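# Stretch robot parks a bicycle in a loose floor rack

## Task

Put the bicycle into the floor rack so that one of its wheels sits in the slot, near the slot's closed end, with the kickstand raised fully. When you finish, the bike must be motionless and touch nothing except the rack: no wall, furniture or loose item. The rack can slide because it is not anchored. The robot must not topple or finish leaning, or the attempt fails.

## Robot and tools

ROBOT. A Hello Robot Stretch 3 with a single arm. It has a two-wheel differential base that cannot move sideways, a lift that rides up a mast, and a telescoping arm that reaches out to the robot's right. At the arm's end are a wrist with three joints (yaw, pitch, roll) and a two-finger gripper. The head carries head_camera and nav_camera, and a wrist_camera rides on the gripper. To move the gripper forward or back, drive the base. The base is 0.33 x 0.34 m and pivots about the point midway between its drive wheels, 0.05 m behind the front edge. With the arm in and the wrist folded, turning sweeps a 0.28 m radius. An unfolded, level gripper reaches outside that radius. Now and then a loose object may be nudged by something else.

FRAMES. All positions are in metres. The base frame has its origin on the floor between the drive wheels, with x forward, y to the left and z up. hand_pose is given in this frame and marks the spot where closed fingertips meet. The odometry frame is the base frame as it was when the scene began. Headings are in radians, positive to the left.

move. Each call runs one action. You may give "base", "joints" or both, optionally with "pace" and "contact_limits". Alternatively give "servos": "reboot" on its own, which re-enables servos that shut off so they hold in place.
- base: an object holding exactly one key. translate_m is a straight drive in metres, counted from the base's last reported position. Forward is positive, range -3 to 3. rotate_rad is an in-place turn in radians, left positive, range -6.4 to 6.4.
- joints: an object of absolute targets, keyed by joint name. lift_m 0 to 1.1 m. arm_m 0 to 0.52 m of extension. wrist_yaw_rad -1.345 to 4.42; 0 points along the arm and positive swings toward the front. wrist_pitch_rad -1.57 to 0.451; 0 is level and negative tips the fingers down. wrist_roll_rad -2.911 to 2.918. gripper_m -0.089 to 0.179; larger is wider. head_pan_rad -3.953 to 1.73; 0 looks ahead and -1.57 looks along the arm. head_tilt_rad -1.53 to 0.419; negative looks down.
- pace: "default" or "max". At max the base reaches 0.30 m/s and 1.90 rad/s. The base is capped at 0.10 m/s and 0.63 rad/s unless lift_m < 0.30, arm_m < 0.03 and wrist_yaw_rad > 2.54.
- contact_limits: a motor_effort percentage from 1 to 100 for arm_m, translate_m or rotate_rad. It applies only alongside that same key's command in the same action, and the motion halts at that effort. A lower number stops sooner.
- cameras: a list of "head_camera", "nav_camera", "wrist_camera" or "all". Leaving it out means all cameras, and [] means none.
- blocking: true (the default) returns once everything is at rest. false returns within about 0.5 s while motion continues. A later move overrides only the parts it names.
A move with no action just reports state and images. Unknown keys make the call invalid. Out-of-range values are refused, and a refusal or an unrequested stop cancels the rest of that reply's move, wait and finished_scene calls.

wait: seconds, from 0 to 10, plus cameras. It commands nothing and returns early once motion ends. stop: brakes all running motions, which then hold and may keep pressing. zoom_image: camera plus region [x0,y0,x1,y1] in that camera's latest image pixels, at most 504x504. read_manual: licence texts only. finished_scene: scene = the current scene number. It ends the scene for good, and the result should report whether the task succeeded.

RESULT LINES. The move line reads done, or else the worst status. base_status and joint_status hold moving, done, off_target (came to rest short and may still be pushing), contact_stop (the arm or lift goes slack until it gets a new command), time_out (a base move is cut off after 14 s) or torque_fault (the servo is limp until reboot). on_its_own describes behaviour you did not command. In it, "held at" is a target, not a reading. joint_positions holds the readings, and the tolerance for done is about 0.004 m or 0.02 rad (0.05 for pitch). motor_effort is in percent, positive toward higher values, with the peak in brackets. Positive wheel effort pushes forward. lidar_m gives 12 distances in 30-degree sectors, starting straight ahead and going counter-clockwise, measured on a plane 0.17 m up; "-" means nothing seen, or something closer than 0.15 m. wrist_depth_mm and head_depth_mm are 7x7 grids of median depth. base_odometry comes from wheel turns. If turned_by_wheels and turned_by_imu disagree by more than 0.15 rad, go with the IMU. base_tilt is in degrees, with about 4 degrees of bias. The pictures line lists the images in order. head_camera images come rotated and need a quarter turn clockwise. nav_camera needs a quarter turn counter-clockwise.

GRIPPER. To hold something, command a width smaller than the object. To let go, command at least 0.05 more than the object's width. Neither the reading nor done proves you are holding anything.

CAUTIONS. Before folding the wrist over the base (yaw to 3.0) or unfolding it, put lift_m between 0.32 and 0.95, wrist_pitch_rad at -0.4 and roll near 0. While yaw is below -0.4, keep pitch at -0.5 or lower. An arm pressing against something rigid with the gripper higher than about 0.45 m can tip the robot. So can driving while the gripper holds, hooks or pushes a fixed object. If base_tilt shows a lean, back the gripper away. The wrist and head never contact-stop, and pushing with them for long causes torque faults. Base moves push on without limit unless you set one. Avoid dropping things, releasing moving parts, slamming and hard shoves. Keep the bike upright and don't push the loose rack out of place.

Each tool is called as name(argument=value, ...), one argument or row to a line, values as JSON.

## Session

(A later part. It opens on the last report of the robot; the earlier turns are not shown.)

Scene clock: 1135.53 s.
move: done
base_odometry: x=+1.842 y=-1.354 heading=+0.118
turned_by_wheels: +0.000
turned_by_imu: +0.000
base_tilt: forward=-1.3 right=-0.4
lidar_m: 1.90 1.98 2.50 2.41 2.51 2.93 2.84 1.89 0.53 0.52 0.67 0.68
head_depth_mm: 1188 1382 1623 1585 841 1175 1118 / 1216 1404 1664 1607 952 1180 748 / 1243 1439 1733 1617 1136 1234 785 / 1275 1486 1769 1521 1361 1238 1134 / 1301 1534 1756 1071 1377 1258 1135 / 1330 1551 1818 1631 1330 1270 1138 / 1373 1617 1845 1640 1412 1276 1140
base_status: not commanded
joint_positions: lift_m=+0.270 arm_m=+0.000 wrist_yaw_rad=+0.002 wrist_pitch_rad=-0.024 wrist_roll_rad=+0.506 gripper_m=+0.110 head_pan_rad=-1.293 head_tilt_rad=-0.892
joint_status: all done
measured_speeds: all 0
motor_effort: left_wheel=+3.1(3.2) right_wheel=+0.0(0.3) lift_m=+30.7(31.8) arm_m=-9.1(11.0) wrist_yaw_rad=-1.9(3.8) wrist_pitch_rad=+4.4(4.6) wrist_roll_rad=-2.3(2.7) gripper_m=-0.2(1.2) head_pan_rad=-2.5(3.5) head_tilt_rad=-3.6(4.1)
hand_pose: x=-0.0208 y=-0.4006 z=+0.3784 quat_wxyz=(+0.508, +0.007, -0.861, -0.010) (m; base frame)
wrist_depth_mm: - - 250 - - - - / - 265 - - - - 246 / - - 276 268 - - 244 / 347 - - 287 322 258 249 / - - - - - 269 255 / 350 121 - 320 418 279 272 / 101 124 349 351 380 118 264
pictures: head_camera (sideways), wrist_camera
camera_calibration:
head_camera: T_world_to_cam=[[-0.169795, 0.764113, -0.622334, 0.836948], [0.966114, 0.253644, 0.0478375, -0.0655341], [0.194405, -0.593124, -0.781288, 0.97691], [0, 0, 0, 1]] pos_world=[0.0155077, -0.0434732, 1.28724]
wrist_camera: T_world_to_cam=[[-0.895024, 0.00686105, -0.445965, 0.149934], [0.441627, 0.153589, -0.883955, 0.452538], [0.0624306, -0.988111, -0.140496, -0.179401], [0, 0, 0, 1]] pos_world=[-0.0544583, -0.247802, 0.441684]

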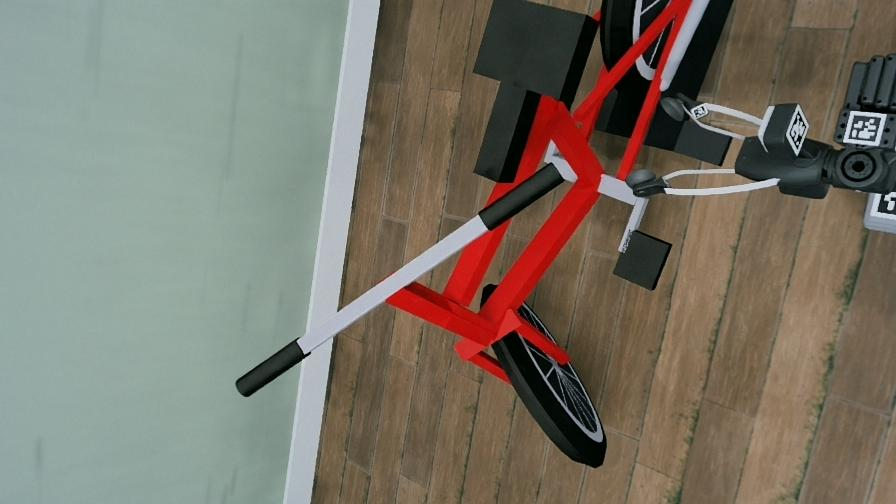

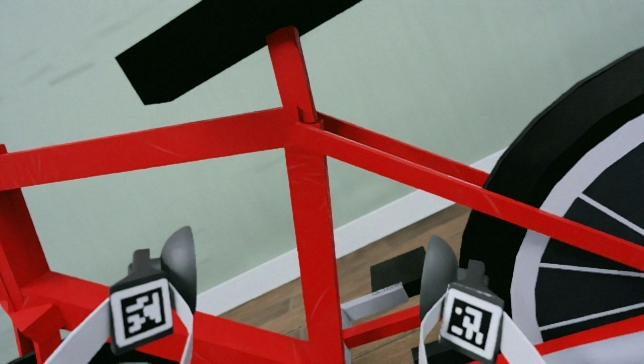

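move(
  joints={"arm_m": 0.157},
  cameras=["wrist_camera"],
)

move(
  joints={"gripper_m": -0.06},
  cameras=[],
)

move(
  base={"translate_m": -0.1},
  joints={"gripper_m": -0.077, "lift_m": 0.278},
  cameras=["wrist_camera"],
)

move(
  base={"translate_m": -0.08},
  joints={"gripper_m": -0.081, "arm_m": 0.165, "wrist_yaw_rad": 0.0},
  cameras=["wrist_camera", "head_camera", "nav_camera"],
)

zoom_image(
  camera="nav_camera",
  region=[150, 250, 380, 504],
)

Scene clock: 1145.20 s.
move: done
base_odometry: x=+1.842 y=-1.354 heading=+0.118
turned_by_wheels: +0.000
turned_by_imu: +0.000
base_tilt: forward=-1.3 right=-0.4
lidar_m: 1.90 1.97 2.49 2.41 2.50 2.94 2.83 1.89 0.53 0.52 0.67 0.68
head_depth_mm: 1191 1378 1613 1595 842 1084 1102 / 1220 1403 1667 1605 938 789 809 / 1241 1443 1731 1613 1121 1218 1130 / 1270 1477 1752 1522 1367 1234 1130 / 1304 1532 1766 1072 1372 1258 1140 / 1338 1546 1809 1618 1333 1259 1138 / 1369 1610 1849 1646 1408 1267 1138
base_status: not commanded
joint_positions: lift_m=+0.270 arm_m=+0.157 wrist_yaw_rad=+0.001 wrist_pitch_rad=-0.023 wrist_roll_rad=+0.506 gripper_m=+0.110 head_pan_rad=-1.293 head_tilt_rad=-0.892
joint_status: all done
measured_speeds: all 0
motor_effort: left_wheel=+2.6(3.2) right_wheel=+0.1(0.3) lift_m=+28.0(30.0) arm_m=+15.8(23.3) wrist_yaw_rad=-1.0(2.5) wrist_pitch_rad=+4.3(4.6) wrist_roll_rad=-2.2(2.7) gripper_m=-0.1(1.3) head_pan_rad=-2.7(3.6) head_tilt_rad=-3.9(4.7)
hand_pose: x=-0.0211 y=-0.5576 z=+0.3786 quat_wxyz=(+0.508, +0.007, -0.861, -0.010) (m; base frame)
wrist_depth_mm: 127 - 107 - - - - / - - 110 112 - - - / 120 116 112 114 163 - - / 125 121 79 - 165 164 815 / - - 124 123 - 78 164 / - 122 141 130 148 80 78 / - - 938 137 307 119 489
pictures: wrist_camera
camera_calibration:
wrist_camera: T_world_to_cam=[[-0.895016, 0.00759184, -0.44597, 0.151234], [0.441793, 0.152654, -0.884034, 0.476406], [0.0613676, -0.988251, -0.139982, -0.334814], [0, 0, 0, 1]] pos_world=[-0.054569, -0.404754, 0.441737]

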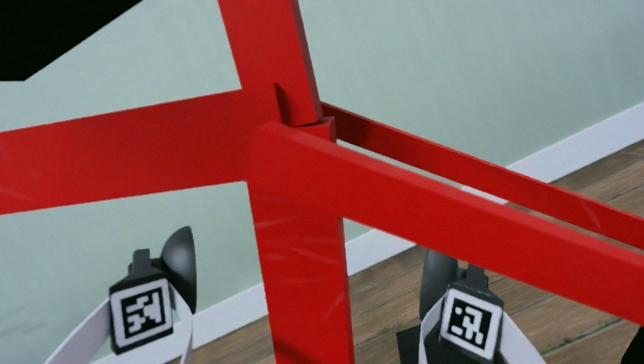

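Scene clock: 1147.43 s.
move: done
base_odometry: x=+1.842 y=-1.354 heading=+0.118
turned_by_wheels: +0.000
turned_by_imu: +0.000
base_tilt: forward=-1.3 right=-0.4
lidar_m: 1.90 1.97 2.50 2.41 2.50 2.94 2.84 1.89 0.53 0.53 0.67 0.68
head_depth_mm: 1190 1372 1615 1598 844 1086 1104 / 1212 1399 1674 1609 936 790 811 / 1248 1448 1721 1614 1126 1204 1120 / 1272 1484 1760 1080 1361 1239 1138 / 1298 1540 1770 1072 1376 1262 1137 / 1340 1554 1800 1640 1334 1270 1141 / 1371 1606 1851 1636 1408 1272 1145
base_status: not commanded
joint_positions: lift_m=+0.270 arm_m=+0.157 wrist_yaw_rad=+0.004 wrist_pitch_rad=-0.022 wrist_roll_rad=+0.494 gripper_m=-0.059 head_pan_rad=-1.293 head_tilt_rad=-0.892
joint_status: all done
measured_speeds: all 0
motor_effort: left_wheel=+2.7(3.1) right_wheel=-1.9(2.1) lift_m=+26.6(28.4) arm_m=+14.2(16.1) wrist_yaw_rad=-2.8(4.4) wrist_pitch_rad=+4.0(4.6) wrist_roll_rad=+1.4(2.5) gripper_m=-31.2(99.7) head_pan_rad=-2.9(3.9) head_tilt_rad=-3.6(4.2)
hand_pose: x=-0.0205 y=-0.5576 z=+0.3790 quat_wxyz=(+0.513, +0.007, -0.858, -0.009) (m; base frame)
wrist_depth_mm: 127 - 108 106 - - - / - - 110 111 - - - / 121 117 113 114 164 - - / 126 123 78 - 164 163 835 / - - - 123 - 78 165 / - - 128 129 731 79 78 / - - 122 136 123 518 489
pictures: none
No camera images: "cameras" was empty.

Scene clock: 1149.57 s.
move: off_target
base_odometry: x=+1.743 y=-1.366 heading=+0.119
turned_by_wheels: +0.001
turned_by_imu: +0.001
base_tilt: forward=-1.3 right=-0.5
lidar_m: 2.00 2.08 2.50 2.41 2.51 2.84 2.74 0.55 0.50 0.51 0.75 1.91
head_depth_mm: 1198 1379 1604 1601 943 1029 1105 / 1211 1407 1661 1606 920 786 1080 / 1243 1444 1727 1620 1157 1216 1127 / 1276 1492 1719 1109 1342 1248 1128 / 1302 1488 1775 1164 1419 1262 1141 / 1341 1572 1816 1632 1378 1262 1132 / 1364 1618 1876 1633 1430 1269 1143
base_status: done
joint_positions: lift_m=+0.278 arm_m=+0.157 wrist_yaw_rad=+0.038 wrist_pitch_rad=-0.044 wrist_roll_rad=+0.484 gripper_m=-0.070 head_pan_rad=-1.293 head_tilt_rad=-0.892
joint_status: gripper_m off_target (ended at -0.070, target -0.077); the others done
measured_speeds: all 0
on_its_own: gripper_m is held at -0.071, not at your -0.077, by its stall guard, which is not easing now; right_wheel is at rest, and its effort (-24.1) is outside its rest range (-21 to +21); wrist_yaw_rad is at rest, and its effort (-31.6) is outside its rest range (-9 to +9)
motor_effort: left_wheel=+12.2(23.4) right_wheel=-24.1(46.8) lift_m=+33.5(39.4) arm_m=-19.0(19.0) wrist_yaw_rad=-31.6(82.6) wrist_pitch_rad=+8.2(11.4) wrist_roll_rad=+5.0(5.8) gripper_m=-20.0(96.6) head_pan_rad=-2.5(3.7) head_tilt_rad=-4.3(4.5)
hand_pose: x=-0.0119 y=-0.5568 z=+0.3812 quat_wxyz=(+0.517, +0.028, -0.855, -0.010) (m; base frame)
wrist_depth_mm: 124 139 107 - - - - / 155 - 113 114 - - - / - 133 118 131 157 - - / 157 143 85 90 - 152 852 / - - 86 81 84 793 147 / - - 127 130 78 80 558 / 276 - 121 146 120 75 78
pictures: wrist_camera
camera_calibration:
wrist_camera: T_world_to_cam=[[-0.904602, -0.0167414, -0.425929, 0.139378], [0.415642, 0.186971, -0.890103, 0.495613], [0.0945382, -0.982223, -0.162176, -0.322034], [0, 0, 0, 1]] pos_world=[-0.0494723, -0.406641, 0.448286]

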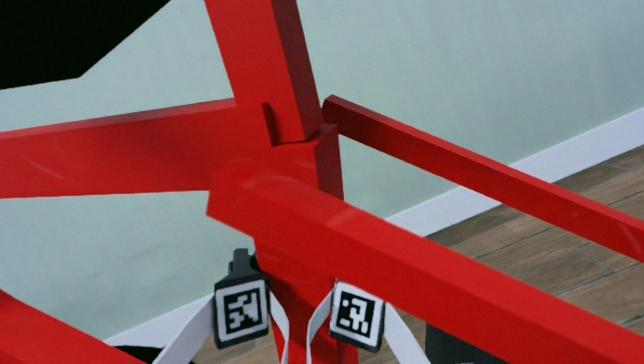

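Scene clock: 1151.47 s.
move: off_target
base_odometry: x=+1.663 y=-1.375 heading=+0.119
turned_by_wheels: +0.001
turned_by_imu: +0.000
base_tilt: forward=-1.3 right=-0.4
lidar_m: 2.07 2.16 2.49 2.41 2.51 2.75 2.66 0.50 0.48 0.50 0.79 1.91
head_depth_mm: 1188 1365 1610 1590 1013 1008 1106 / 1212 1406 1668 1607 851 789 1078 / 1243 1451 1714 1598 1171 1211 1131 / 1267 1476 1679 1125 1366 1254 1137 / 1305 1493 1790 1267 1414 1260 1137 / 1334 1567 1820 1640 1421 1261 1131 / 1367 1619 1843 1637 1433 1273 1136
base_status: done
joint_positions: lift_m=+0.278 arm_m=+0.165 wrist_yaw_rad=+0.072 wrist_pitch_rad=-0.042 wrist_roll_rad=+0.485 gripper_m=-0.074 head_pan_rad=-1.293 head_tilt_rad=-0.892
joint_status: wrist_yaw_rad off_target (ended at +0.072, target +0.000); gripper_m off_target (ended at -0.074, target -0.081); the others done
measured_speeds: all 0
on_its_own: wrist_yaw_rad is held at +0.051, not at your +0.000, by its stall guard, which is not easing now; gripper_m is held at -0.075, not at your -0.081, by its stall guard, which is not easing now; wrist_yaw_rad is at rest, and its effort (-17.8) is outside its rest range (-9 to +9)
motor_effort: left_wheel=+7.4(19.9) right_wheel=-15.7(41.1) lift_m=+26.7(33.3) arm_m=-13.3(20.9) wrist_yaw_rad=-17.8(67.3) wrist_pitch_rad=+7.5(10.3) wrist_roll_rad=+4.8(5.2) gripper_m=-19.6(82.9) head_pan_rad=-2.2(3.6) head_tilt_rad=-4.0(4.4)
hand_pose: x=-0.0031 y=-0.5643 z=+0.3818 quat_wxyz=(+0.517, +0.042, -0.855, +0.000) (m; base frame)
wrist_depth_mm: 127 142 105 - - - - / 152 - 113 117 - - - / 179 145 121 124 152 - - / 196 157 120 125 - 142 821 / 333 - 84 84 930 803 133 / 313 - 123 81 78 663 577 / 308 293 120 155 73 75 480
pictures: head_camera (sideways), nav_camera (sideways), wrist_camera
camera_calibration:
head_camera: T_world_to_cam=[[-0.169795, 0.764114, -0.622334, 0.836948], [0.966114, 0.253644, 0.0478375, -0.0655341], [0.194404, -0.593123, -0.781288, 0.97691], [0, 0, 0, 1]] pos_world=[0.0155077, -0.0434732, 1.28724]
nav_camera: T_world_to_cam=[[0.218314, -0.750124, 0.624222, -0.769809], [-0.949886, -0.309987, -0.0402981, 0.110804], [0.223729, -0.584142, -0.780207, 0.970013], [0, 0, 0, 1]] pos_world=[0.056291, 0.0235207, 1.24181]
wrist_camera: T_world_to_cam=[[-0.903221, -0.0488129, -0.42639, 0.129519], [0.40956, 0.198892, -0.890338, 0.500749], [0.128266, -0.978805, -0.159652, -0.329021], [0, 0, 0, 1]] pos_world=[-0.0459007, -0.41532, 0.448533]

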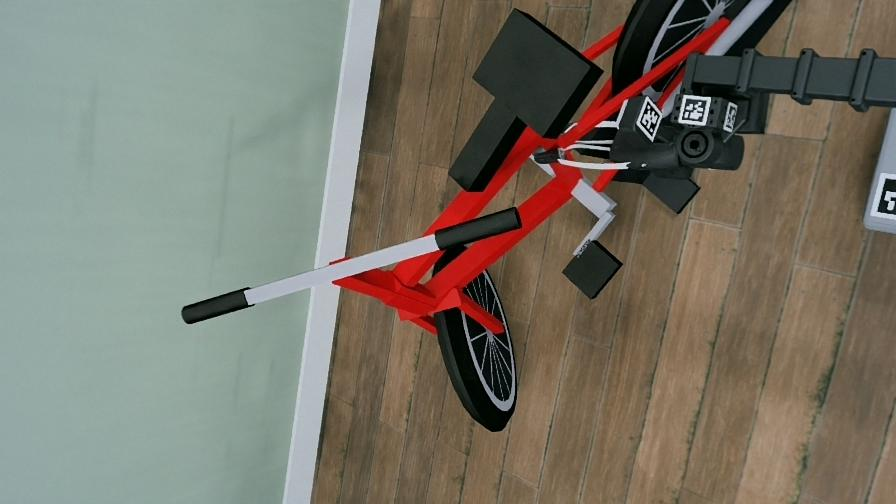

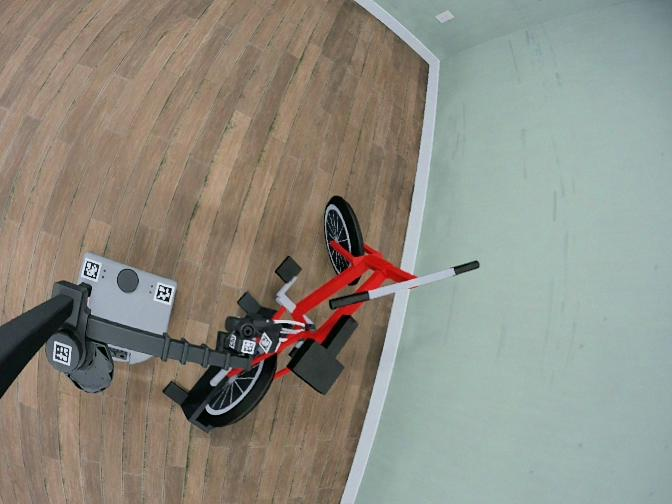

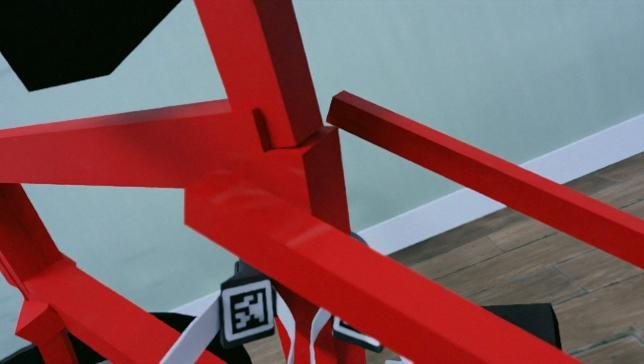

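Scaled by 1.984 from the camera's 672x504 image, which has a finer 792x594 frame.

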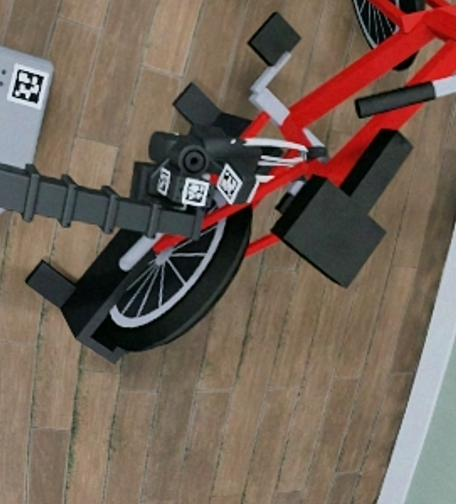

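move(
  base={"translate_m": -0.07},
  joints={"gripper_m": -0.079, "arm_m": 0.172, "wrist_yaw_rad": 0.0},
  cameras=["wrist_camera", "nav_camera"],
)

zoom_image(
  camera="nav_camera",
  region=[150, 250, 380, 504],
)

Scene clock: 1158.23 s.
move: off_target
base_odometry: x=+1.594 y=-1.384 heading=+0.120
turned_by_wheels: +0.001
turned_by_imu: +0.001
base_tilt: forward=-1.3 right=-0.4
lidar_m: 2.15 2.24 2.50 2.41 2.51 2.69 2.60 0.46 0.46 0.49 0.82 1.91
head_depth_mm: 1189 1372 1617 1600 1003 988 1095 / 1222 1412 1668 1594 861 788 1078 / 1243 1436 1712 1160 1217 1215 1126 / 1264 1445 1660 1144 1376 1256 1132 / 1299 1525 1786 1411 1416 1252 1132 / 1334 1568 1827 1629 1433 1263 1136 / 1371 1615 1849 1630 1425 1273 1143
base_status: done
joint_positions: lift_m=+0.278 arm_m=+0.172 wrist_yaw_rad=+0.025 wrist_pitch_rad=-0.042 wrist_roll_rad=+0.502 gripper_m=-0.075 head_pan_rad=-1.293 head_tilt_rad=-0.892
joint_status: wrist_yaw_rad off_target (ended at +0.025, target +0.000); gripper_m off_target (ended at -0.075, target -0.079); the others done
measured_speeds: all 0
on_its_own: right_wheel is at rest, and its effort (-27.9) is outside its rest range (-21 to +21); wrist_yaw_rad is at rest, and its effort (-22.4) is outside its rest range (-9 to +9)
motor_effort: left_wheel=+12.8(16.9) right_wheel=-27.9(37.6) lift_m=+31.6(31.7) arm_m=-4.3(20.0) wrist_yaw_rad=-22.4(50.5) wrist_pitch_rad=+7.8(8.7) wrist_roll_rad=-0.9(5.0) gripper_m=-20.2(62.5) head_pan_rad=-3.2(3.7) head_tilt_rad=-4.1(4.2)
hand_pose: x=-0.0150 y=-0.5719 z=+0.3817 quat_wxyz=(+0.510, +0.022, -0.860, -0.012) (m; base frame)
wrist_depth_mm: 136 143 108 - - - - / 157 - 116 120 - - - / 208 162 124 127 149 - - / 302 171 122 128 - 137 830 / 329 - 85 86 942 795 126 / 336 321 - 79 712 672 553 / 366 319 122 158 71 261 459
pictures: nav_camera (sideways), wrist_camera
camera_calibration:
nav_camera: T_world_to_cam=[[0.218315, -0.750124, 0.624222, -0.769809], [-0.949886, -0.309987, -0.0402981, 0.110804], [0.223729, -0.584142, -0.780207, 0.970013], [0, 0, 0, 1]] pos_world=[0.056291, 0.0235207, 1.24181]
wrist_camera: T_world_to_cam=[[-0.896947, -0.00556247, -0.442103, 0.149159], [0.433993, 0.179976, -0.882756, 0.493652], [0.0844782, -0.983655, -0.159015, -0.3387], [0, 0, 0, 1]] pos_world=[-0.051841, -0.42118, 0.44786]

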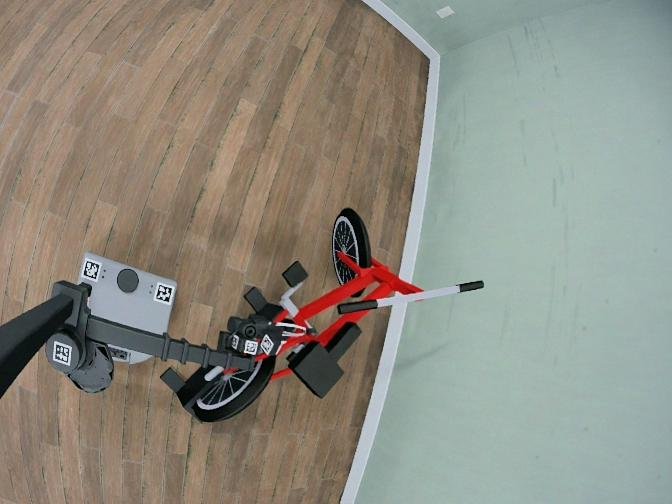

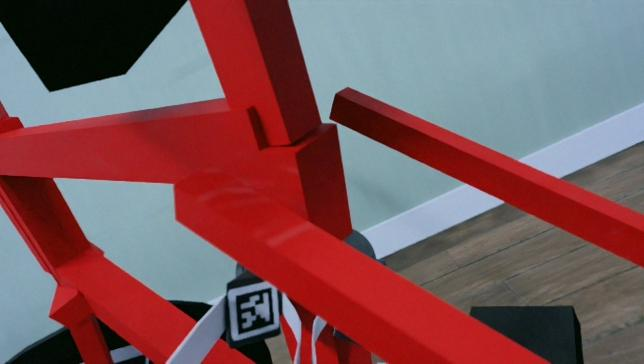

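Scaled by 1.984 from the camera's 672x504 image, which has a finer 792x594 frame.

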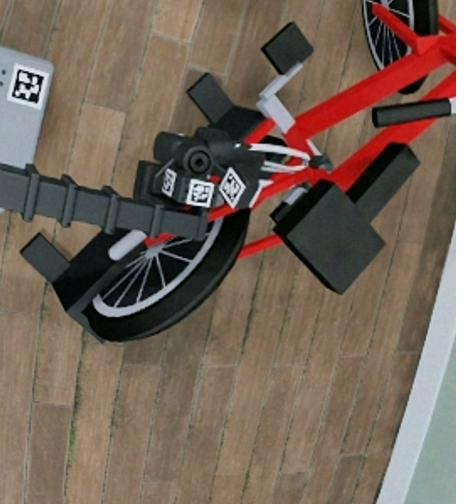

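move(
  joints={"gripper_m": 0.02, "arm_m": 0.172},
  cameras=[],
)

move(
  joints={"gripper_m": 0.12},
  cameras=[],
)

move(
  joints={"arm_m": 0.0},
  cameras=[],
)

move(
  base={"translate_m": -0.35},
  cameras=["head_camera", "nav_camera"],
)

Scene clock: 1163.23 s.
move: done
base_odometry: x=+1.594 y=-1.384 heading=+0.120
turned_by_wheels: +0.000
turned_by_imu: +0.000
base_tilt: forward=-1.3 right=-0.4
lidar_m: 2.14 2.24 2.50 2.41 2.51 2.68 2.59 0.46 0.46 0.49 0.83 1.90
head_depth_mm: 1191 1372 1615 1593 1005 994 1098 / 1220 1408 1668 1598 862 792 1082 / 1240 1450 1719 1516 1176 1214 1124 / 1272 1448 1643 1147 1360 1263 1131 / 1305 1525 1775 1412 1412 1263 1132 / 1334 1559 1812 1631 1421 1267 1138 / 1366 1625 1857 1636 1431 1266 1144
base_status: not commanded
joint_positions: lift_m=+0.278 arm_m=+0.172 wrist_yaw_rad=+0.048 wrist_pitch_rad=-0.036 wrist_roll_rad=+0.509 gripper_m=+0.020 head_pan_rad=-1.293 head_tilt_rad=-0.892
joint_status: all done
measured_speeds: all 0
on_its_own: wrist_yaw_rad is held at +0.042, not at your +0.000, by its stall guard, which is not easing now
motor_effort: left_wheel=+7.3(8.1) right_wheel=-13.8(15.3) lift_m=+33.1(34.6) arm_m=-10.4(17.1) wrist_yaw_rad=-5.7(6.5) wrist_pitch_rad=+6.4(7.7) wrist_roll_rad=-3.3(3.4) gripper_m=-3.6(74.5) head_pan_rad=-2.8(3.5) head_tilt_rad=-3.8(4.5)
hand_pose: x=-0.0092 y=-0.5719 z=+0.3834 quat_wxyz=(+0.507, +0.030, -0.862, -0.003) (m; base frame)
wrist_depth_mm: 146 143 108 115 - - - / 162 174 118 120 - - - / 229 171 128 123 150 - - / 305 181 97 124 - 137 827 / 334 - 87 85 960 824 128 / - 327 127 81 78 687 552 / 380 342 127 159 73 74 444
pictures: none
No camera images: "cameras" was empty.

Scene clock: 1164.77 s.
move: done
base_odometry: x=+1.594 y=-1.384 heading=+0.120
turned_by_wheels: +0.000
turned_by_imu: +0.000
base_tilt: forward=-1.3 right=-0.4
lidar_m: 2.15 2.23 2.50 2.41 2.51 2.68 2.59 0.46 0.46 0.49 0.82 1.90
head_depth_mm: 1191 1368 1609 1598 1006 991 1091 / 1214 1406 1669 1616 937 794 1076 / 1244 1445 1718 1157 1191 1213 1127 / 1278 1430 1671 1147 1364 1253 1135 / 1299 1520 1776 1428 1414 1260 1135 / 1336 1567 1813 1634 1435 1266 1129 / 1369 1623 1845 1639 1433 1271 1139
base_status: not commanded
joint_positions: lift_m=+0.278 arm_m=+0.172 wrist_yaw_rad=+0.083 wrist_pitch_rad=-0.038 wrist_roll_rad=+0.518 gripper_m=+0.120 head_pan_rad=-1.293 head_tilt_rad=-0.892
joint_status: all done
measured_speeds: all 0
on_its_own: wrist_yaw_rad is held at +0.042, not at your +0.000, by its stall guard, which is still easing
motor_effort: left_wheel=+9.9(10.1) right_wheel=-19.4(19.5) lift_m=+30.8(33.6) arm_m=-0.1(10.8) wrist_yaw_rad=-34.8(35.6) wrist_pitch_rad=+7.2(7.6) wrist_roll_rad=-6.1(6.5) gripper_m=+5.2(84.7) head_pan_rad=-3.4(3.7) head_tilt_rad=-4.2(4.5)
hand_pose: x=-0.0004 y=-0.5712 z=+0.3827 quat_wxyz=(+0.503, +0.046, -0.863, +0.004) (m; base frame)
wrist_depth_mm: 156 146 114 109 - - - / - - 127 114 154 - - / 275 182 142 121 148 139 - / 312 208 - 94 - 139 130 / - 346 - 83 85 833 651 / - 121 - 83 75 579 562 / 107 123 296 175 77 69 265
pictures: none
No camera images: "cameras" was empty.

Scene clock: 1167.27 s.
move: done
base_odometry: x=+1.594 y=-1.384 heading=+0.119
turned_by_wheels: -0.001
turned_by_imu: -0.001
base_tilt: forward=-1.3 right=-0.5
lidar_m: 2.15 2.24 2.50 2.41 2.51 2.68 2.59 0.46 0.45 0.49 0.82 1.90
head_depth_mm: 1191 1367 1614 1608 1005 1004 1102 / 1220 1411 1666 1608 942 1161 747 / 1245 1445 1716 1516 1175 1227 783 / 1264 1442 1622 1137 1357 1259 1131 / 1301 1517 1787 1393 1412 1266 1134 / 1339 1567 1811 1634 1432 1262 1140 / 1367 1610 1853 1638 1424 1276 1139
base_status: not commanded
joint_positions: lift_m=+0.278 arm_m=+0.000 wrist_yaw_rad=+0.102 wrist_pitch_rad=-0.024 wrist_roll_rad=+0.507 gripper_m=+0.120 head_pan_rad=-1.293 head_tilt_rad=-0.892
joint_status: all done
measured_speeds: all 0
on_its_own: wrist_yaw_rad is held at +0.100, not at your +0.000, by its stall guard, which is not easing now
motor_effort: left_wheel=+3.3(10.1) right_wheel=-4.3(19.6) lift_m=+29.1(31.8) arm_m=-15.2(23.8) wrist_yaw_rad=-1.3(35.4) wrist_pitch_rad=+4.4(8.6) wrist_roll_rad=-2.4(6.6) gripper_m=+0.3(5.6) head_pan_rad=-3.5(3.5) head_tilt_rad=-3.2(4.5)
hand_pose: x=+0.0045 y=-0.3992 z=+0.3864 quat_wxyz=(+0.508, +0.050, -0.860, +0.015) (m; base frame)
wrist_depth_mm: - - 290 267 - - - / - - 332 283 - - - / - 492 379 290 - - 196 / - - - 320 - 286 195 / - - 508 - - 216 205 / - 121 528 432 364 208 196 / 107 116 639 427 382 115 229
pictures: none
No camera images: "cameras" was empty.

Scene clock: 1172.17 s.
move: done
base_odometry: x=+1.246 y=-1.426 heading=+0.120
turned_by_wheels: +0.000
turned_by_imu: -0.001
base_tilt: forward=-1.3 right=-0.5
lidar_m: 2.50 2.60 2.50 2.41 2.51 2.32 2.24 1.85 1.38 0.35 0.49 1.07
head_depth_mm: 1187 1371 1612 1596 1404 1249 1121 / 1211 1402 1659 1605 1399 1209 1029 / 1243 1438 1714 1616 1408 1000 772 / 1268 1480 1750 1521 1112 1213 1133 / 1303 1518 1782 966 1319 1261 1131 / 1333 1571 1801 1237 1379 1262 1135 / 1361 1542 1843 1444 1430 1269 1141
base_status: done
joint_positions: lift_m=+0.278 arm_m=+0.000 wrist_yaw_rad=+0.305 wrist_pitch_rad=+0.031 wrist_roll_rad=+0.499 gripper_m=+0.120 head_pan_rad=-1.293 head_tilt_rad=-0.892
joint_status: not commanded
measured_speeds: all 0
on_its_own: wrist_yaw_rad is held at +0.276, not at your +0.000, by its stall guard, which is still easing
motor_effort: left_wheel=+6.3(10.1) right_wheel=-11.2(30.0) lift_m=+23.8(29.2) arm_m=+2.3(15.0) wrist_yaw_rad=-25.2(74.5) wrist_pitch_rad=-5.7(7.4) wrist_roll_rad=-0.1(5.5) gripper_m=+9.3(10.2) head_pan_rad=-3.2(3.7) head_tilt_rad=-4.2(4.5)
hand_pose: x=+0.0556 y=-0.3900 z=+0.4005 quat_wxyz=(+0.503, +0.123, -0.851, +0.090) (m; base frame)
wrist_depth_mm: - - - - - - - / - - - - - - - / - 293 - - - - - / - 579 - - - - 930 / - 696 - - - 944 802 / - 121 570 231 147 716 643 / 108 120 317 265 128 120 482
pictures: head_camera (sideways), nav_camera (sideways)
camera_calibration:
head_camera: T_world_to_cam=[[-0.169795, 0.764114, -0.622334, 0.836948], [0.966114, 0.253644, 0.0478375, -0.0655341], [0.194405, -0.593123, -0.781288, 0.97691], [0, 0, 0, 1]] pos_world=[0.0155077, -0.0434732, 1.28724]
nav_camera: T_world_to_cam=[[0.218314, -0.750124, 0.624222, -0.769809], [-0.949886, -0.309987, -0.0402981, 0.110804], [0.223729, -0.584142, -0.780207, 0.970013], [0, 0, 0, 1]] pos_world=[0.056291, 0.0235207, 1.24181]

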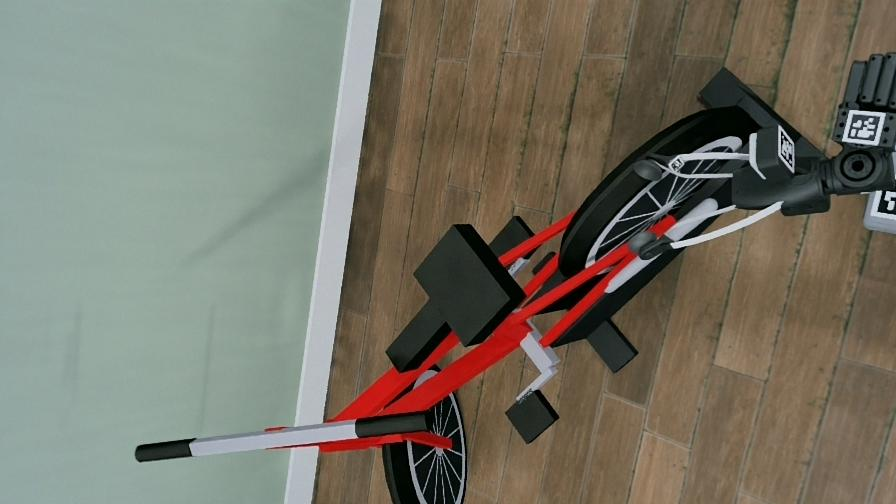

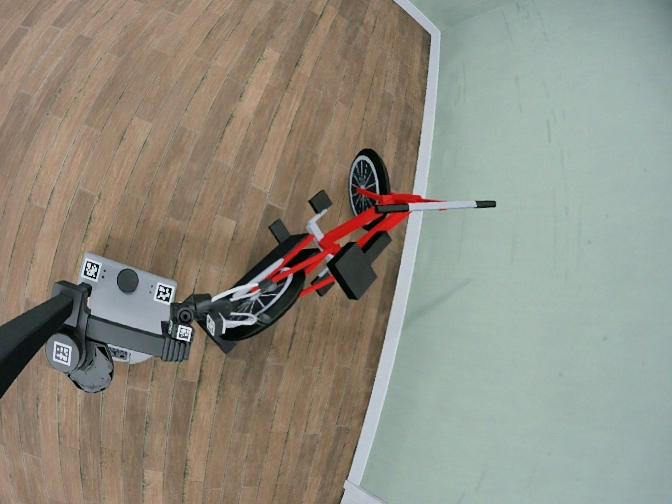

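move(
  joints={"lift_m": 0.5, "gripper_m": 0.05},
  cameras=["head_camera"],
)

move(
  joints={"wrist_yaw_rad": 1.57, "wrist_roll_rad": 0.0, "wrist_pitch_rad": 0.0},
  cameras=["head_camera"],
)

Scene clock: 1178.57 s.
move: done
base_odometry: x=+1.246 y=-1.426 heading=+0.120
turned_by_wheels: +0.000
turned_by_imu: +0.000
base_tilt: forward=-1.3 right=-0.5
lidar_m: 2.50 2.60 2.50 2.41 2.51 2.33 2.24 1.86 1.38 0.34 0.48 1.06
head_depth_mm: 1186 1364 1613 1601 1406 1247 486 / 1212 1412 1652 1602 1399 1207 502 / 1237 1440 1714 1608 1411 640 612 / 1274 1485 1756 1615 1078 1214 1132 / 1306 1513 1764 926 1300 1259 1132 / 1335 1567 1812 1240 1373 1269 1140 / 1364 1551 1805 1409 1437 1275 1142
base_status: not commanded
joint_positions: lift_m=+0.500 arm_m=+0.000 wrist_yaw_rad=+0.324 wrist_pitch_rad=-0.016 wrist_roll_rad=+0.496 gripper_m=+0.050 head_pan_rad=-1.293 head_tilt_rad=-0.892
joint_status: all done
measured_speeds: all 0
on_its_own: wrist_yaw_rad is held at +0.322, not at your +0.000, by its stall guard, which is not easing now
motor_effort: left_wheel=+4.4(5.9) right_wheel=-5.0(7.9) lift_m=+33.3(38.7) arm_m=-14.6(19.7) wrist_yaw_rad=-1.1(10.2) wrist_pitch_rad=+2.9(7.0) wrist_roll_rad=+1.3(2.3) gripper_m=+0.7(79.4) head_pan_rad=-2.6(3.7) head_tilt_rad=-3.3(4.3)
hand_pose: x=+0.0600 y=-0.3875 z=+0.6103 quat_wxyz=(+0.507, +0.143, -0.847, +0.075) (m; base frame)
wrist_depth_mm: - - - - - - - / - - - - - - - / - - - - - - - / - - - - - - - / - 642 - - - - - / - - 143 347 143 - 892 / - - 297 - 124 859 754
pictures: head_camera (sideways)
camera_calibration:
head_camera: T_world_to_cam=[[-0.169795, 0.764114, -0.622334, 0.836948], [0.966114, 0.253644, 0.0478375, -0.0655341], [0.194405, -0.593123, -0.781288, 0.97691], [0, 0, 0, 1]] pos_world=[0.0155077, -0.0434732, 1.28724]

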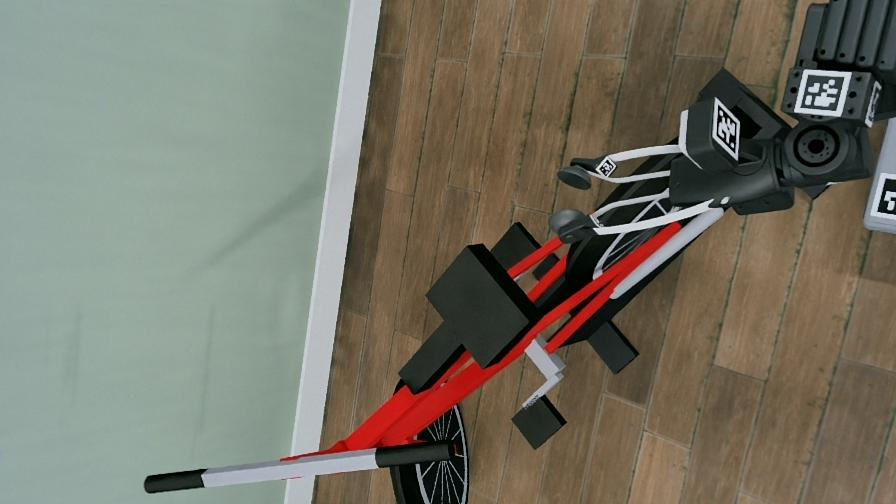

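Scene clock: 1180.20 s.
move: done
base_odometry: x=+1.246 y=-1.426 heading=+0.120
turned_by_wheels: +0.000
turned_by_imu: +0.000
base_tilt: forward=-1.3 right=-0.5
lidar_m: 2.50 2.59 2.50 2.41 2.51 2.33 2.24 1.85 1.38 0.34 0.48 1.06
head_depth_mm: 1185 1366 1623 1601 1398 1245 485 / 1208 1402 1671 1604 1409 1210 502 / 1242 1447 1705 1607 1400 1051 576 / 1271 1479 1765 1620 1131 1215 571 / 1303 1533 1779 932 1301 1257 1105 / 1327 1553 1832 1236 1378 1265 1125 / 1369 1550 1824 1418 1425 1259 1128
base_status: not commanded
joint_positions: lift_m=+0.500 arm_m=+0.000 wrist_yaw_rad=+1.568 wrist_pitch_rad=-0.016 wrist_roll_rad=+0.005 gripper_m=+0.050 head_pan_rad=-1.293 head_tilt_rad=-0.892
joint_status: all done
measured_speeds: all 0
motor_effort: left_wheel=+4.1(4.5) right_wheel=-4.7(5.1) lift_m=+33.1(34.4) arm_m=-13.8(15.5) wrist_yaw_rad=+2.5(3.8) wrist_pitch_rad=+3.0(4.3) wrist_roll_rad=-1.9(2.9) gripper_m=+0.1(0.8) head_pan_rad=-2.7(3.4) head_tilt_rad=-3.9(4.2)
hand_pose: x=+0.2344 y=-0.1458 z=+0.6104 quat_wxyz=(+0.504, +0.505, -0.498, +0.494) (m; base frame)
wrist_depth_mm: - - - - - - - / - - - - - - - / - - - - - - - / - - - - - - - / - - - - - - - / - - 143 - 147 - - / - 997 994 - 124 - -
pictures: head_camera (sideways)
camera_calibration:
head_camera: T_world_to_cam=[[-0.169796, 0.764114, -0.622334, 0.836948], [0.966114, 0.253644, 0.0478375, -0.0655341], [0.194405, -0.593123, -0.781288, 0.97691], [0, 0, 0, 1]] pos_world=[0.0155077, -0.0434732, 1.28724]

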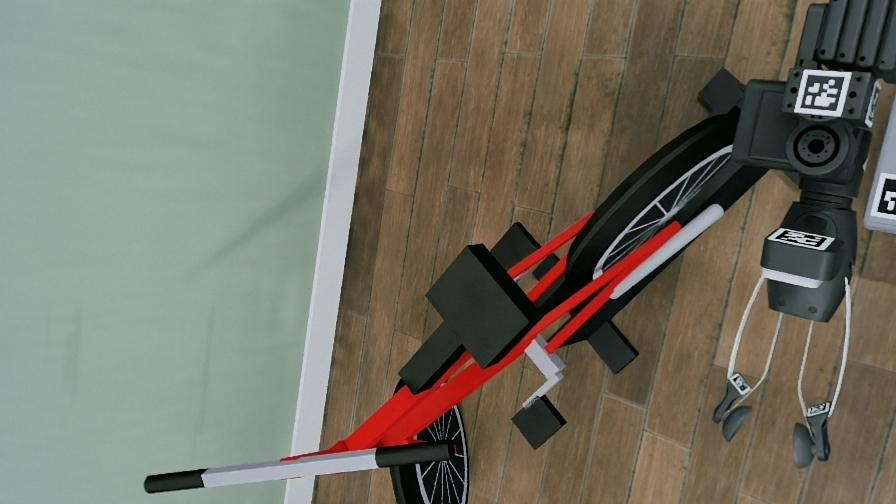

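move(
  base={"translate_m": -0.3},
  joints={"head_pan_rad": -1.15},
  cameras=["head_camera", "nav_camera"],
)

zoom_image(
  camera="head_camera",
  region=[400, 100, 896, 504],
)

Scene clock: 1187.07 s.
move: done
base_odometry: x=+0.949 y=-1.461 heading=+0.120
turned_by_wheels: +0.000
turned_by_imu: -0.001
base_tilt: forward=-1.3 right=-0.5
lidar_m: 2.79 2.90 2.51 2.42 2.51 2.01 1.94 1.85 1.38 1.33 0.40 1.19
head_depth_mm: 1196 1364 1592 1607 1393 1243 488 / 1229 1433 1672 1591 1416 1244 515 / 1278 1479 1743 1625 1401 1251 589 / 1321 1547 1798 1607 1405 1213 592 / 1376 1619 1847 1637 1201 1181 1117 / 1436 1698 1878 1350 1228 1246 1102 / 1492 1784 1921 1102 1426 1276 1136
base_status: done
joint_positions: lift_m=+0.500 arm_m=+0.000 wrist_yaw_rad=+1.568 wrist_pitch_rad=-0.016 wrist_roll_rad=+0.005 gripper_m=+0.050 head_pan_rad=-1.158 head_tilt_rad=-0.892
joint_status: all done
measured_speeds: all 0
motor_effort: left_wheel=+0.7(5.5) right_wheel=-3.6(7.8) lift_m=+31.1(34.3) arm_m=-10.4(13.0) wrist_yaw_rad=+2.9(3.5) wrist_pitch_rad=+3.0(3.3) wrist_roll_rad=-2.1(2.1) gripper_m=+0.1(1.0) head_pan_rad=+3.8(5.5) head_tilt_rad=-3.7(4.5)
hand_pose: x=+0.2344 y=-0.1458 z=+0.6104 quat_wxyz=(+0.504, +0.505, -0.498, +0.494) (m; base frame)
wrist_depth_mm: - - - - - - - / - - - - - - - / - - - - - - - / - - - - - - - / - - - - - - 451 / - - 143 - 147 - 556 / - - - - 125 - 684
pictures: head_camera (sideways), nav_camera (sideways)
camera_calibration:
head_camera: T_world_to_cam=[[-0.270931, 0.734368, -0.622334, 0.837565], [0.92327, 0.381162, 0.0478375, -0.0652727], [0.272341, -0.561622, -0.781288, 0.976434], [0, 0, 0, 1]] pos_world=[0.021264, -0.0418148, 1.28724]
nav_camera: T_world_to_cam=[[0.31713, -0.713986, 0.624222, -0.770412], [-0.899618, -0.434814, -0.0402981, 0.110497], [0.300193, -0.548781, -0.780207, 0.969546], [0, 0, 0, 1]] pos_world=[0.0526753, 0.0300517, 1.24181]

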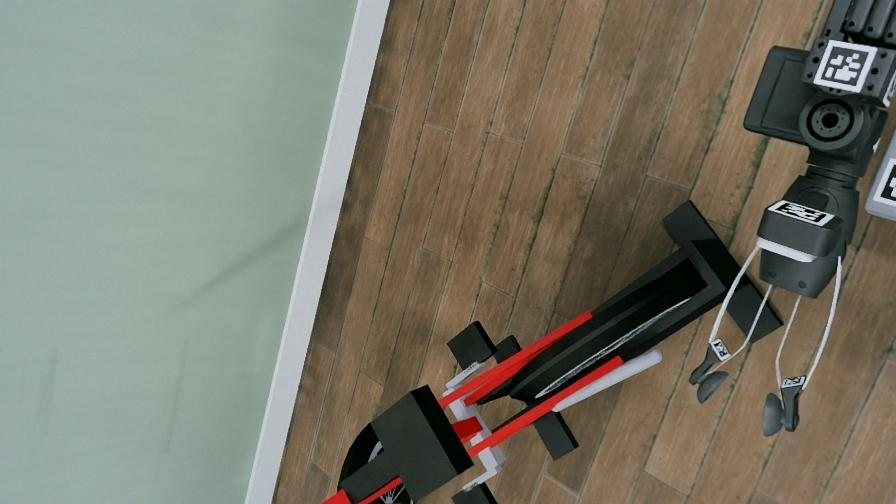

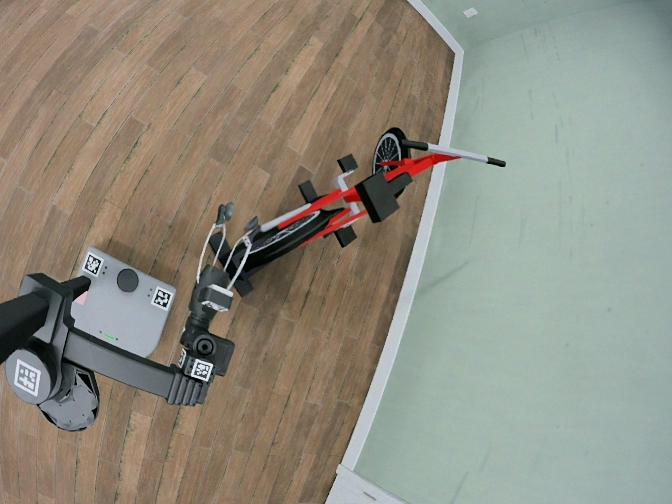

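Scaled by 1.016 from the camera's 896x504 image, which has a finer 1280x720 frame.

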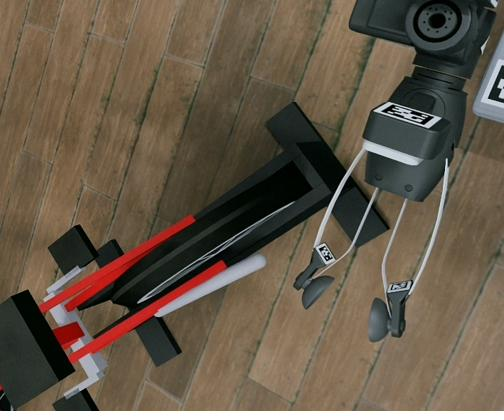

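move(
  base={"translate_m": -0.15},
  joints={"head_tilt_rad": -0.7, "head_pan_rad": -0.9},
  cameras=["head_camera", "nav_camera"],
)

wait(
  seconds=2,
  cameras=["head_camera"],
)

Scene clock: 1222.67 s.
move: done
base_odometry: x=+0.800 y=-1.479 heading=+0.120
turned_by_wheels: +0.000
turned_by_imu: +0.000
base_tilt: forward=-1.3 right=-0.5
lidar_m: 2.94 3.04 2.50 2.41 2.51 1.87 1.80 1.84 1.36 1.33 0.52 0.50
head_depth_mm: 1199 1316 1474 1669 1576 1355 1175 / 1267 1422 1591 1774 1596 1360 1183 / 1355 1510 1709 1864 1598 1368 1190 / 1435 1634 1876 1935 1598 1364 1143 / 1531 1761 2064 1951 1413 1159 1153 / 1667 1876 2216 1169 1481 1380 1199 / 1798 2121 2340 1819 1627 1391 1207
base_status: done
joint_positions: lift_m=+0.500 arm_m=+0.000 wrist_yaw_rad=+1.568 wrist_pitch_rad=-0.016 wrist_roll_rad=+0.005 gripper_m=+0.050 head_pan_rad=-0.908 head_tilt_rad=-0.705
joint_status: all done
measured_speeds: all 0
motor_effort: left_wheel=+0.2(5.8) right_wheel=-3.7(7.5) lift_m=+27.1(29.2) arm_m=-7.3(9.5) wrist_yaw_rad=+2.3(3.6) wrist_pitch_rad=+3.0(3.4) wrist_roll_rad=-1.6(2.2) gripper_m=+0.1(0.9) head_pan_rad=+4.2(8.1) head_tilt_rad=+2.1(2.5)
hand_pose: x=+0.2344 y=-0.1458 z=+0.6104 quat_wxyz=(+0.504, +0.505, -0.498, +0.494) (m; base frame)
wrist_depth_mm: - - - - - - - / - - - - - - - / - - - - - - - / - - - - - - - / - - - - - - - / - - 143 - 144 946 - / - - - - 124 637 -
pictures: head_camera (sideways), nav_camera (sideways)
camera_calibration:
head_camera: T_world_to_cam=[[-0.364582, 0.542582, -0.756759, 1.01331], [0.794612, 0.604977, 0.0509383, -0.0685369], [0.48546, -0.582759, -0.651706, 0.806608], [0, 0, 0, 1]] pos_world=[0.03232, -0.0382836, 1.29599]
nav_camera: T_world_to_cam=[[0.404091, -0.511132, 0.758587, -0.94604], [-0.759917, -0.649201, -0.0326291, 0.0996695], [0.509153, -0.563278, -0.650754, 0.799912], [0, 0, 0, 1]] pos_world=[0.0507486, 0.0317273, 1.24145]

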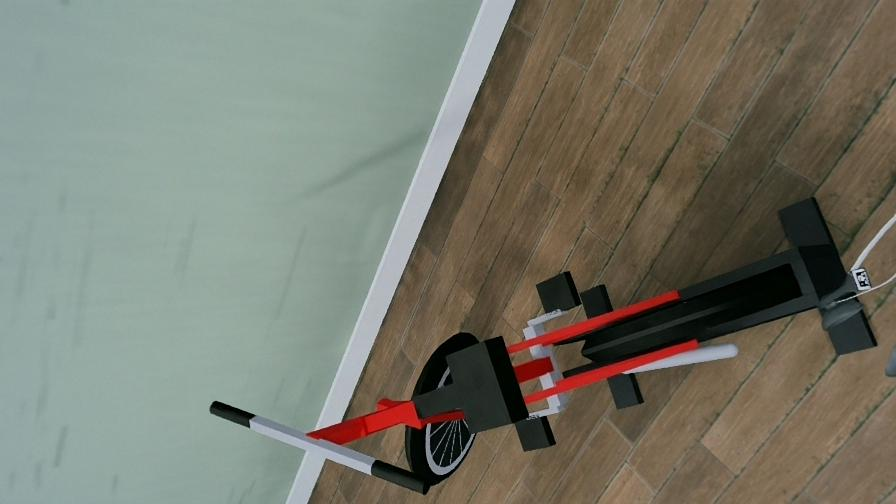

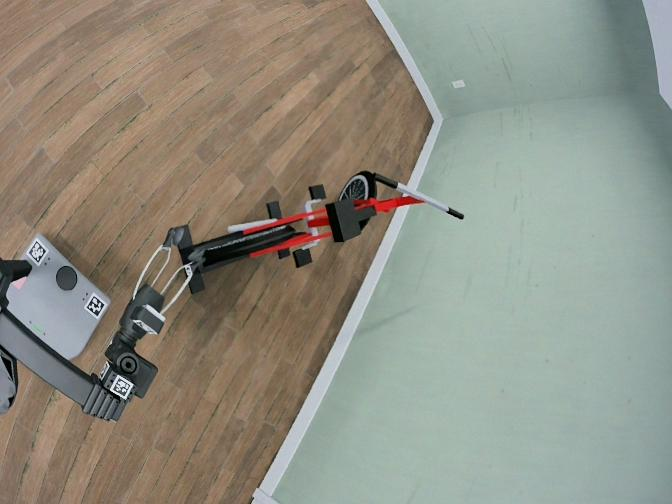

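Scene clock: 1224.67 s.
base_odometry: x=+0.800 y=-1.479 heading=+0.120
turned_by_wheels: +0.000
turned_by_imu: +0.000
base_tilt: forward=-1.3 right=-0.5
lidar_m: 2.94 3.04 2.50 2.42 2.51 1.86 1.79 1.85 1.37 1.33 0.52 0.50
head_depth_mm: 1197 1329 1472 1674 1578 1351 1176 / 1269 1408 1588 1781 1585 1354 1188 / 1349 1509 1720 1867 1587 1365 1185 / 1436 1621 1856 1952 1605 1372 1141 / 1543 1765 2043 1939 1427 1165 1150 / 1656 1896 2210 1174 1483 1374 1199 / 1803 2088 2325 1809 1629 1381 1203
base_status: done
joint_positions: lift_m=+0.500 arm_m=+0.000 wrist_yaw_rad=+1.568 wrist_pitch_rad=-0.016 wrist_roll_rad=+0.005 gripper_m=+0.050 head_pan_rad=-0.908 head_tilt_rad=-0.705
joint_status: all done
measured_speeds: all 0
motor_effort: left_wheel=+0.4(5.8) right_wheel=-3.7(7.5) lift_m=+24.9(29.2) arm_m=-6.4(9.5) wrist_yaw_rad=+2.0(3.6) wrist_pitch_rad=+3.1(3.4) wrist_roll_rad=-1.9(2.2) gripper_m=+0.0(0.9) head_pan_rad=+4.1(8.1) head_tilt_rad=+2.0(2.5)
hand_pose: x=+0.2344 y=-0.1458 z=+0.6104 quat_wxyz=(+0.504, +0.505, -0.498, +0.494) (m; base frame)
wrist_depth_mm: - - - - - - - / - - - - - - - / - - - - - - - / - - - - - - - / - - - - - - - / - - 143 - 144 968 - / - 987 - - 124 645 -
wait: 2.00 s; at rest by 0.27 s
pictures: head_camera (sideways)
camera_calibration:
head_camera: T_world_to_cam=[[-0.364583, 0.542582, -0.756759, 1.01331], [0.794612, 0.604977, 0.0509383, -0.0685369], [0.48546, -0.582759, -0.651706, 0.806608], [0, 0, 0, 1]] pos_world=[0.03232, -0.0382836, 1.29599]

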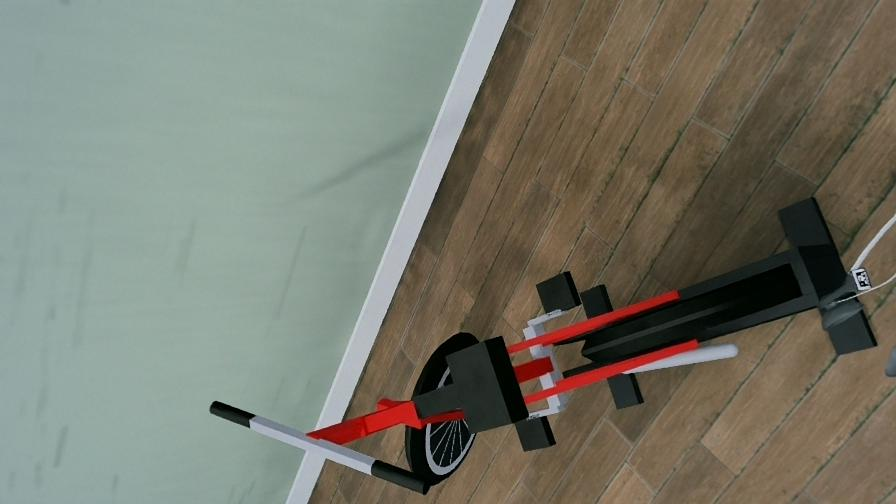

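finished_scene(
  scene=2,
)

The scene is finished: the task was done.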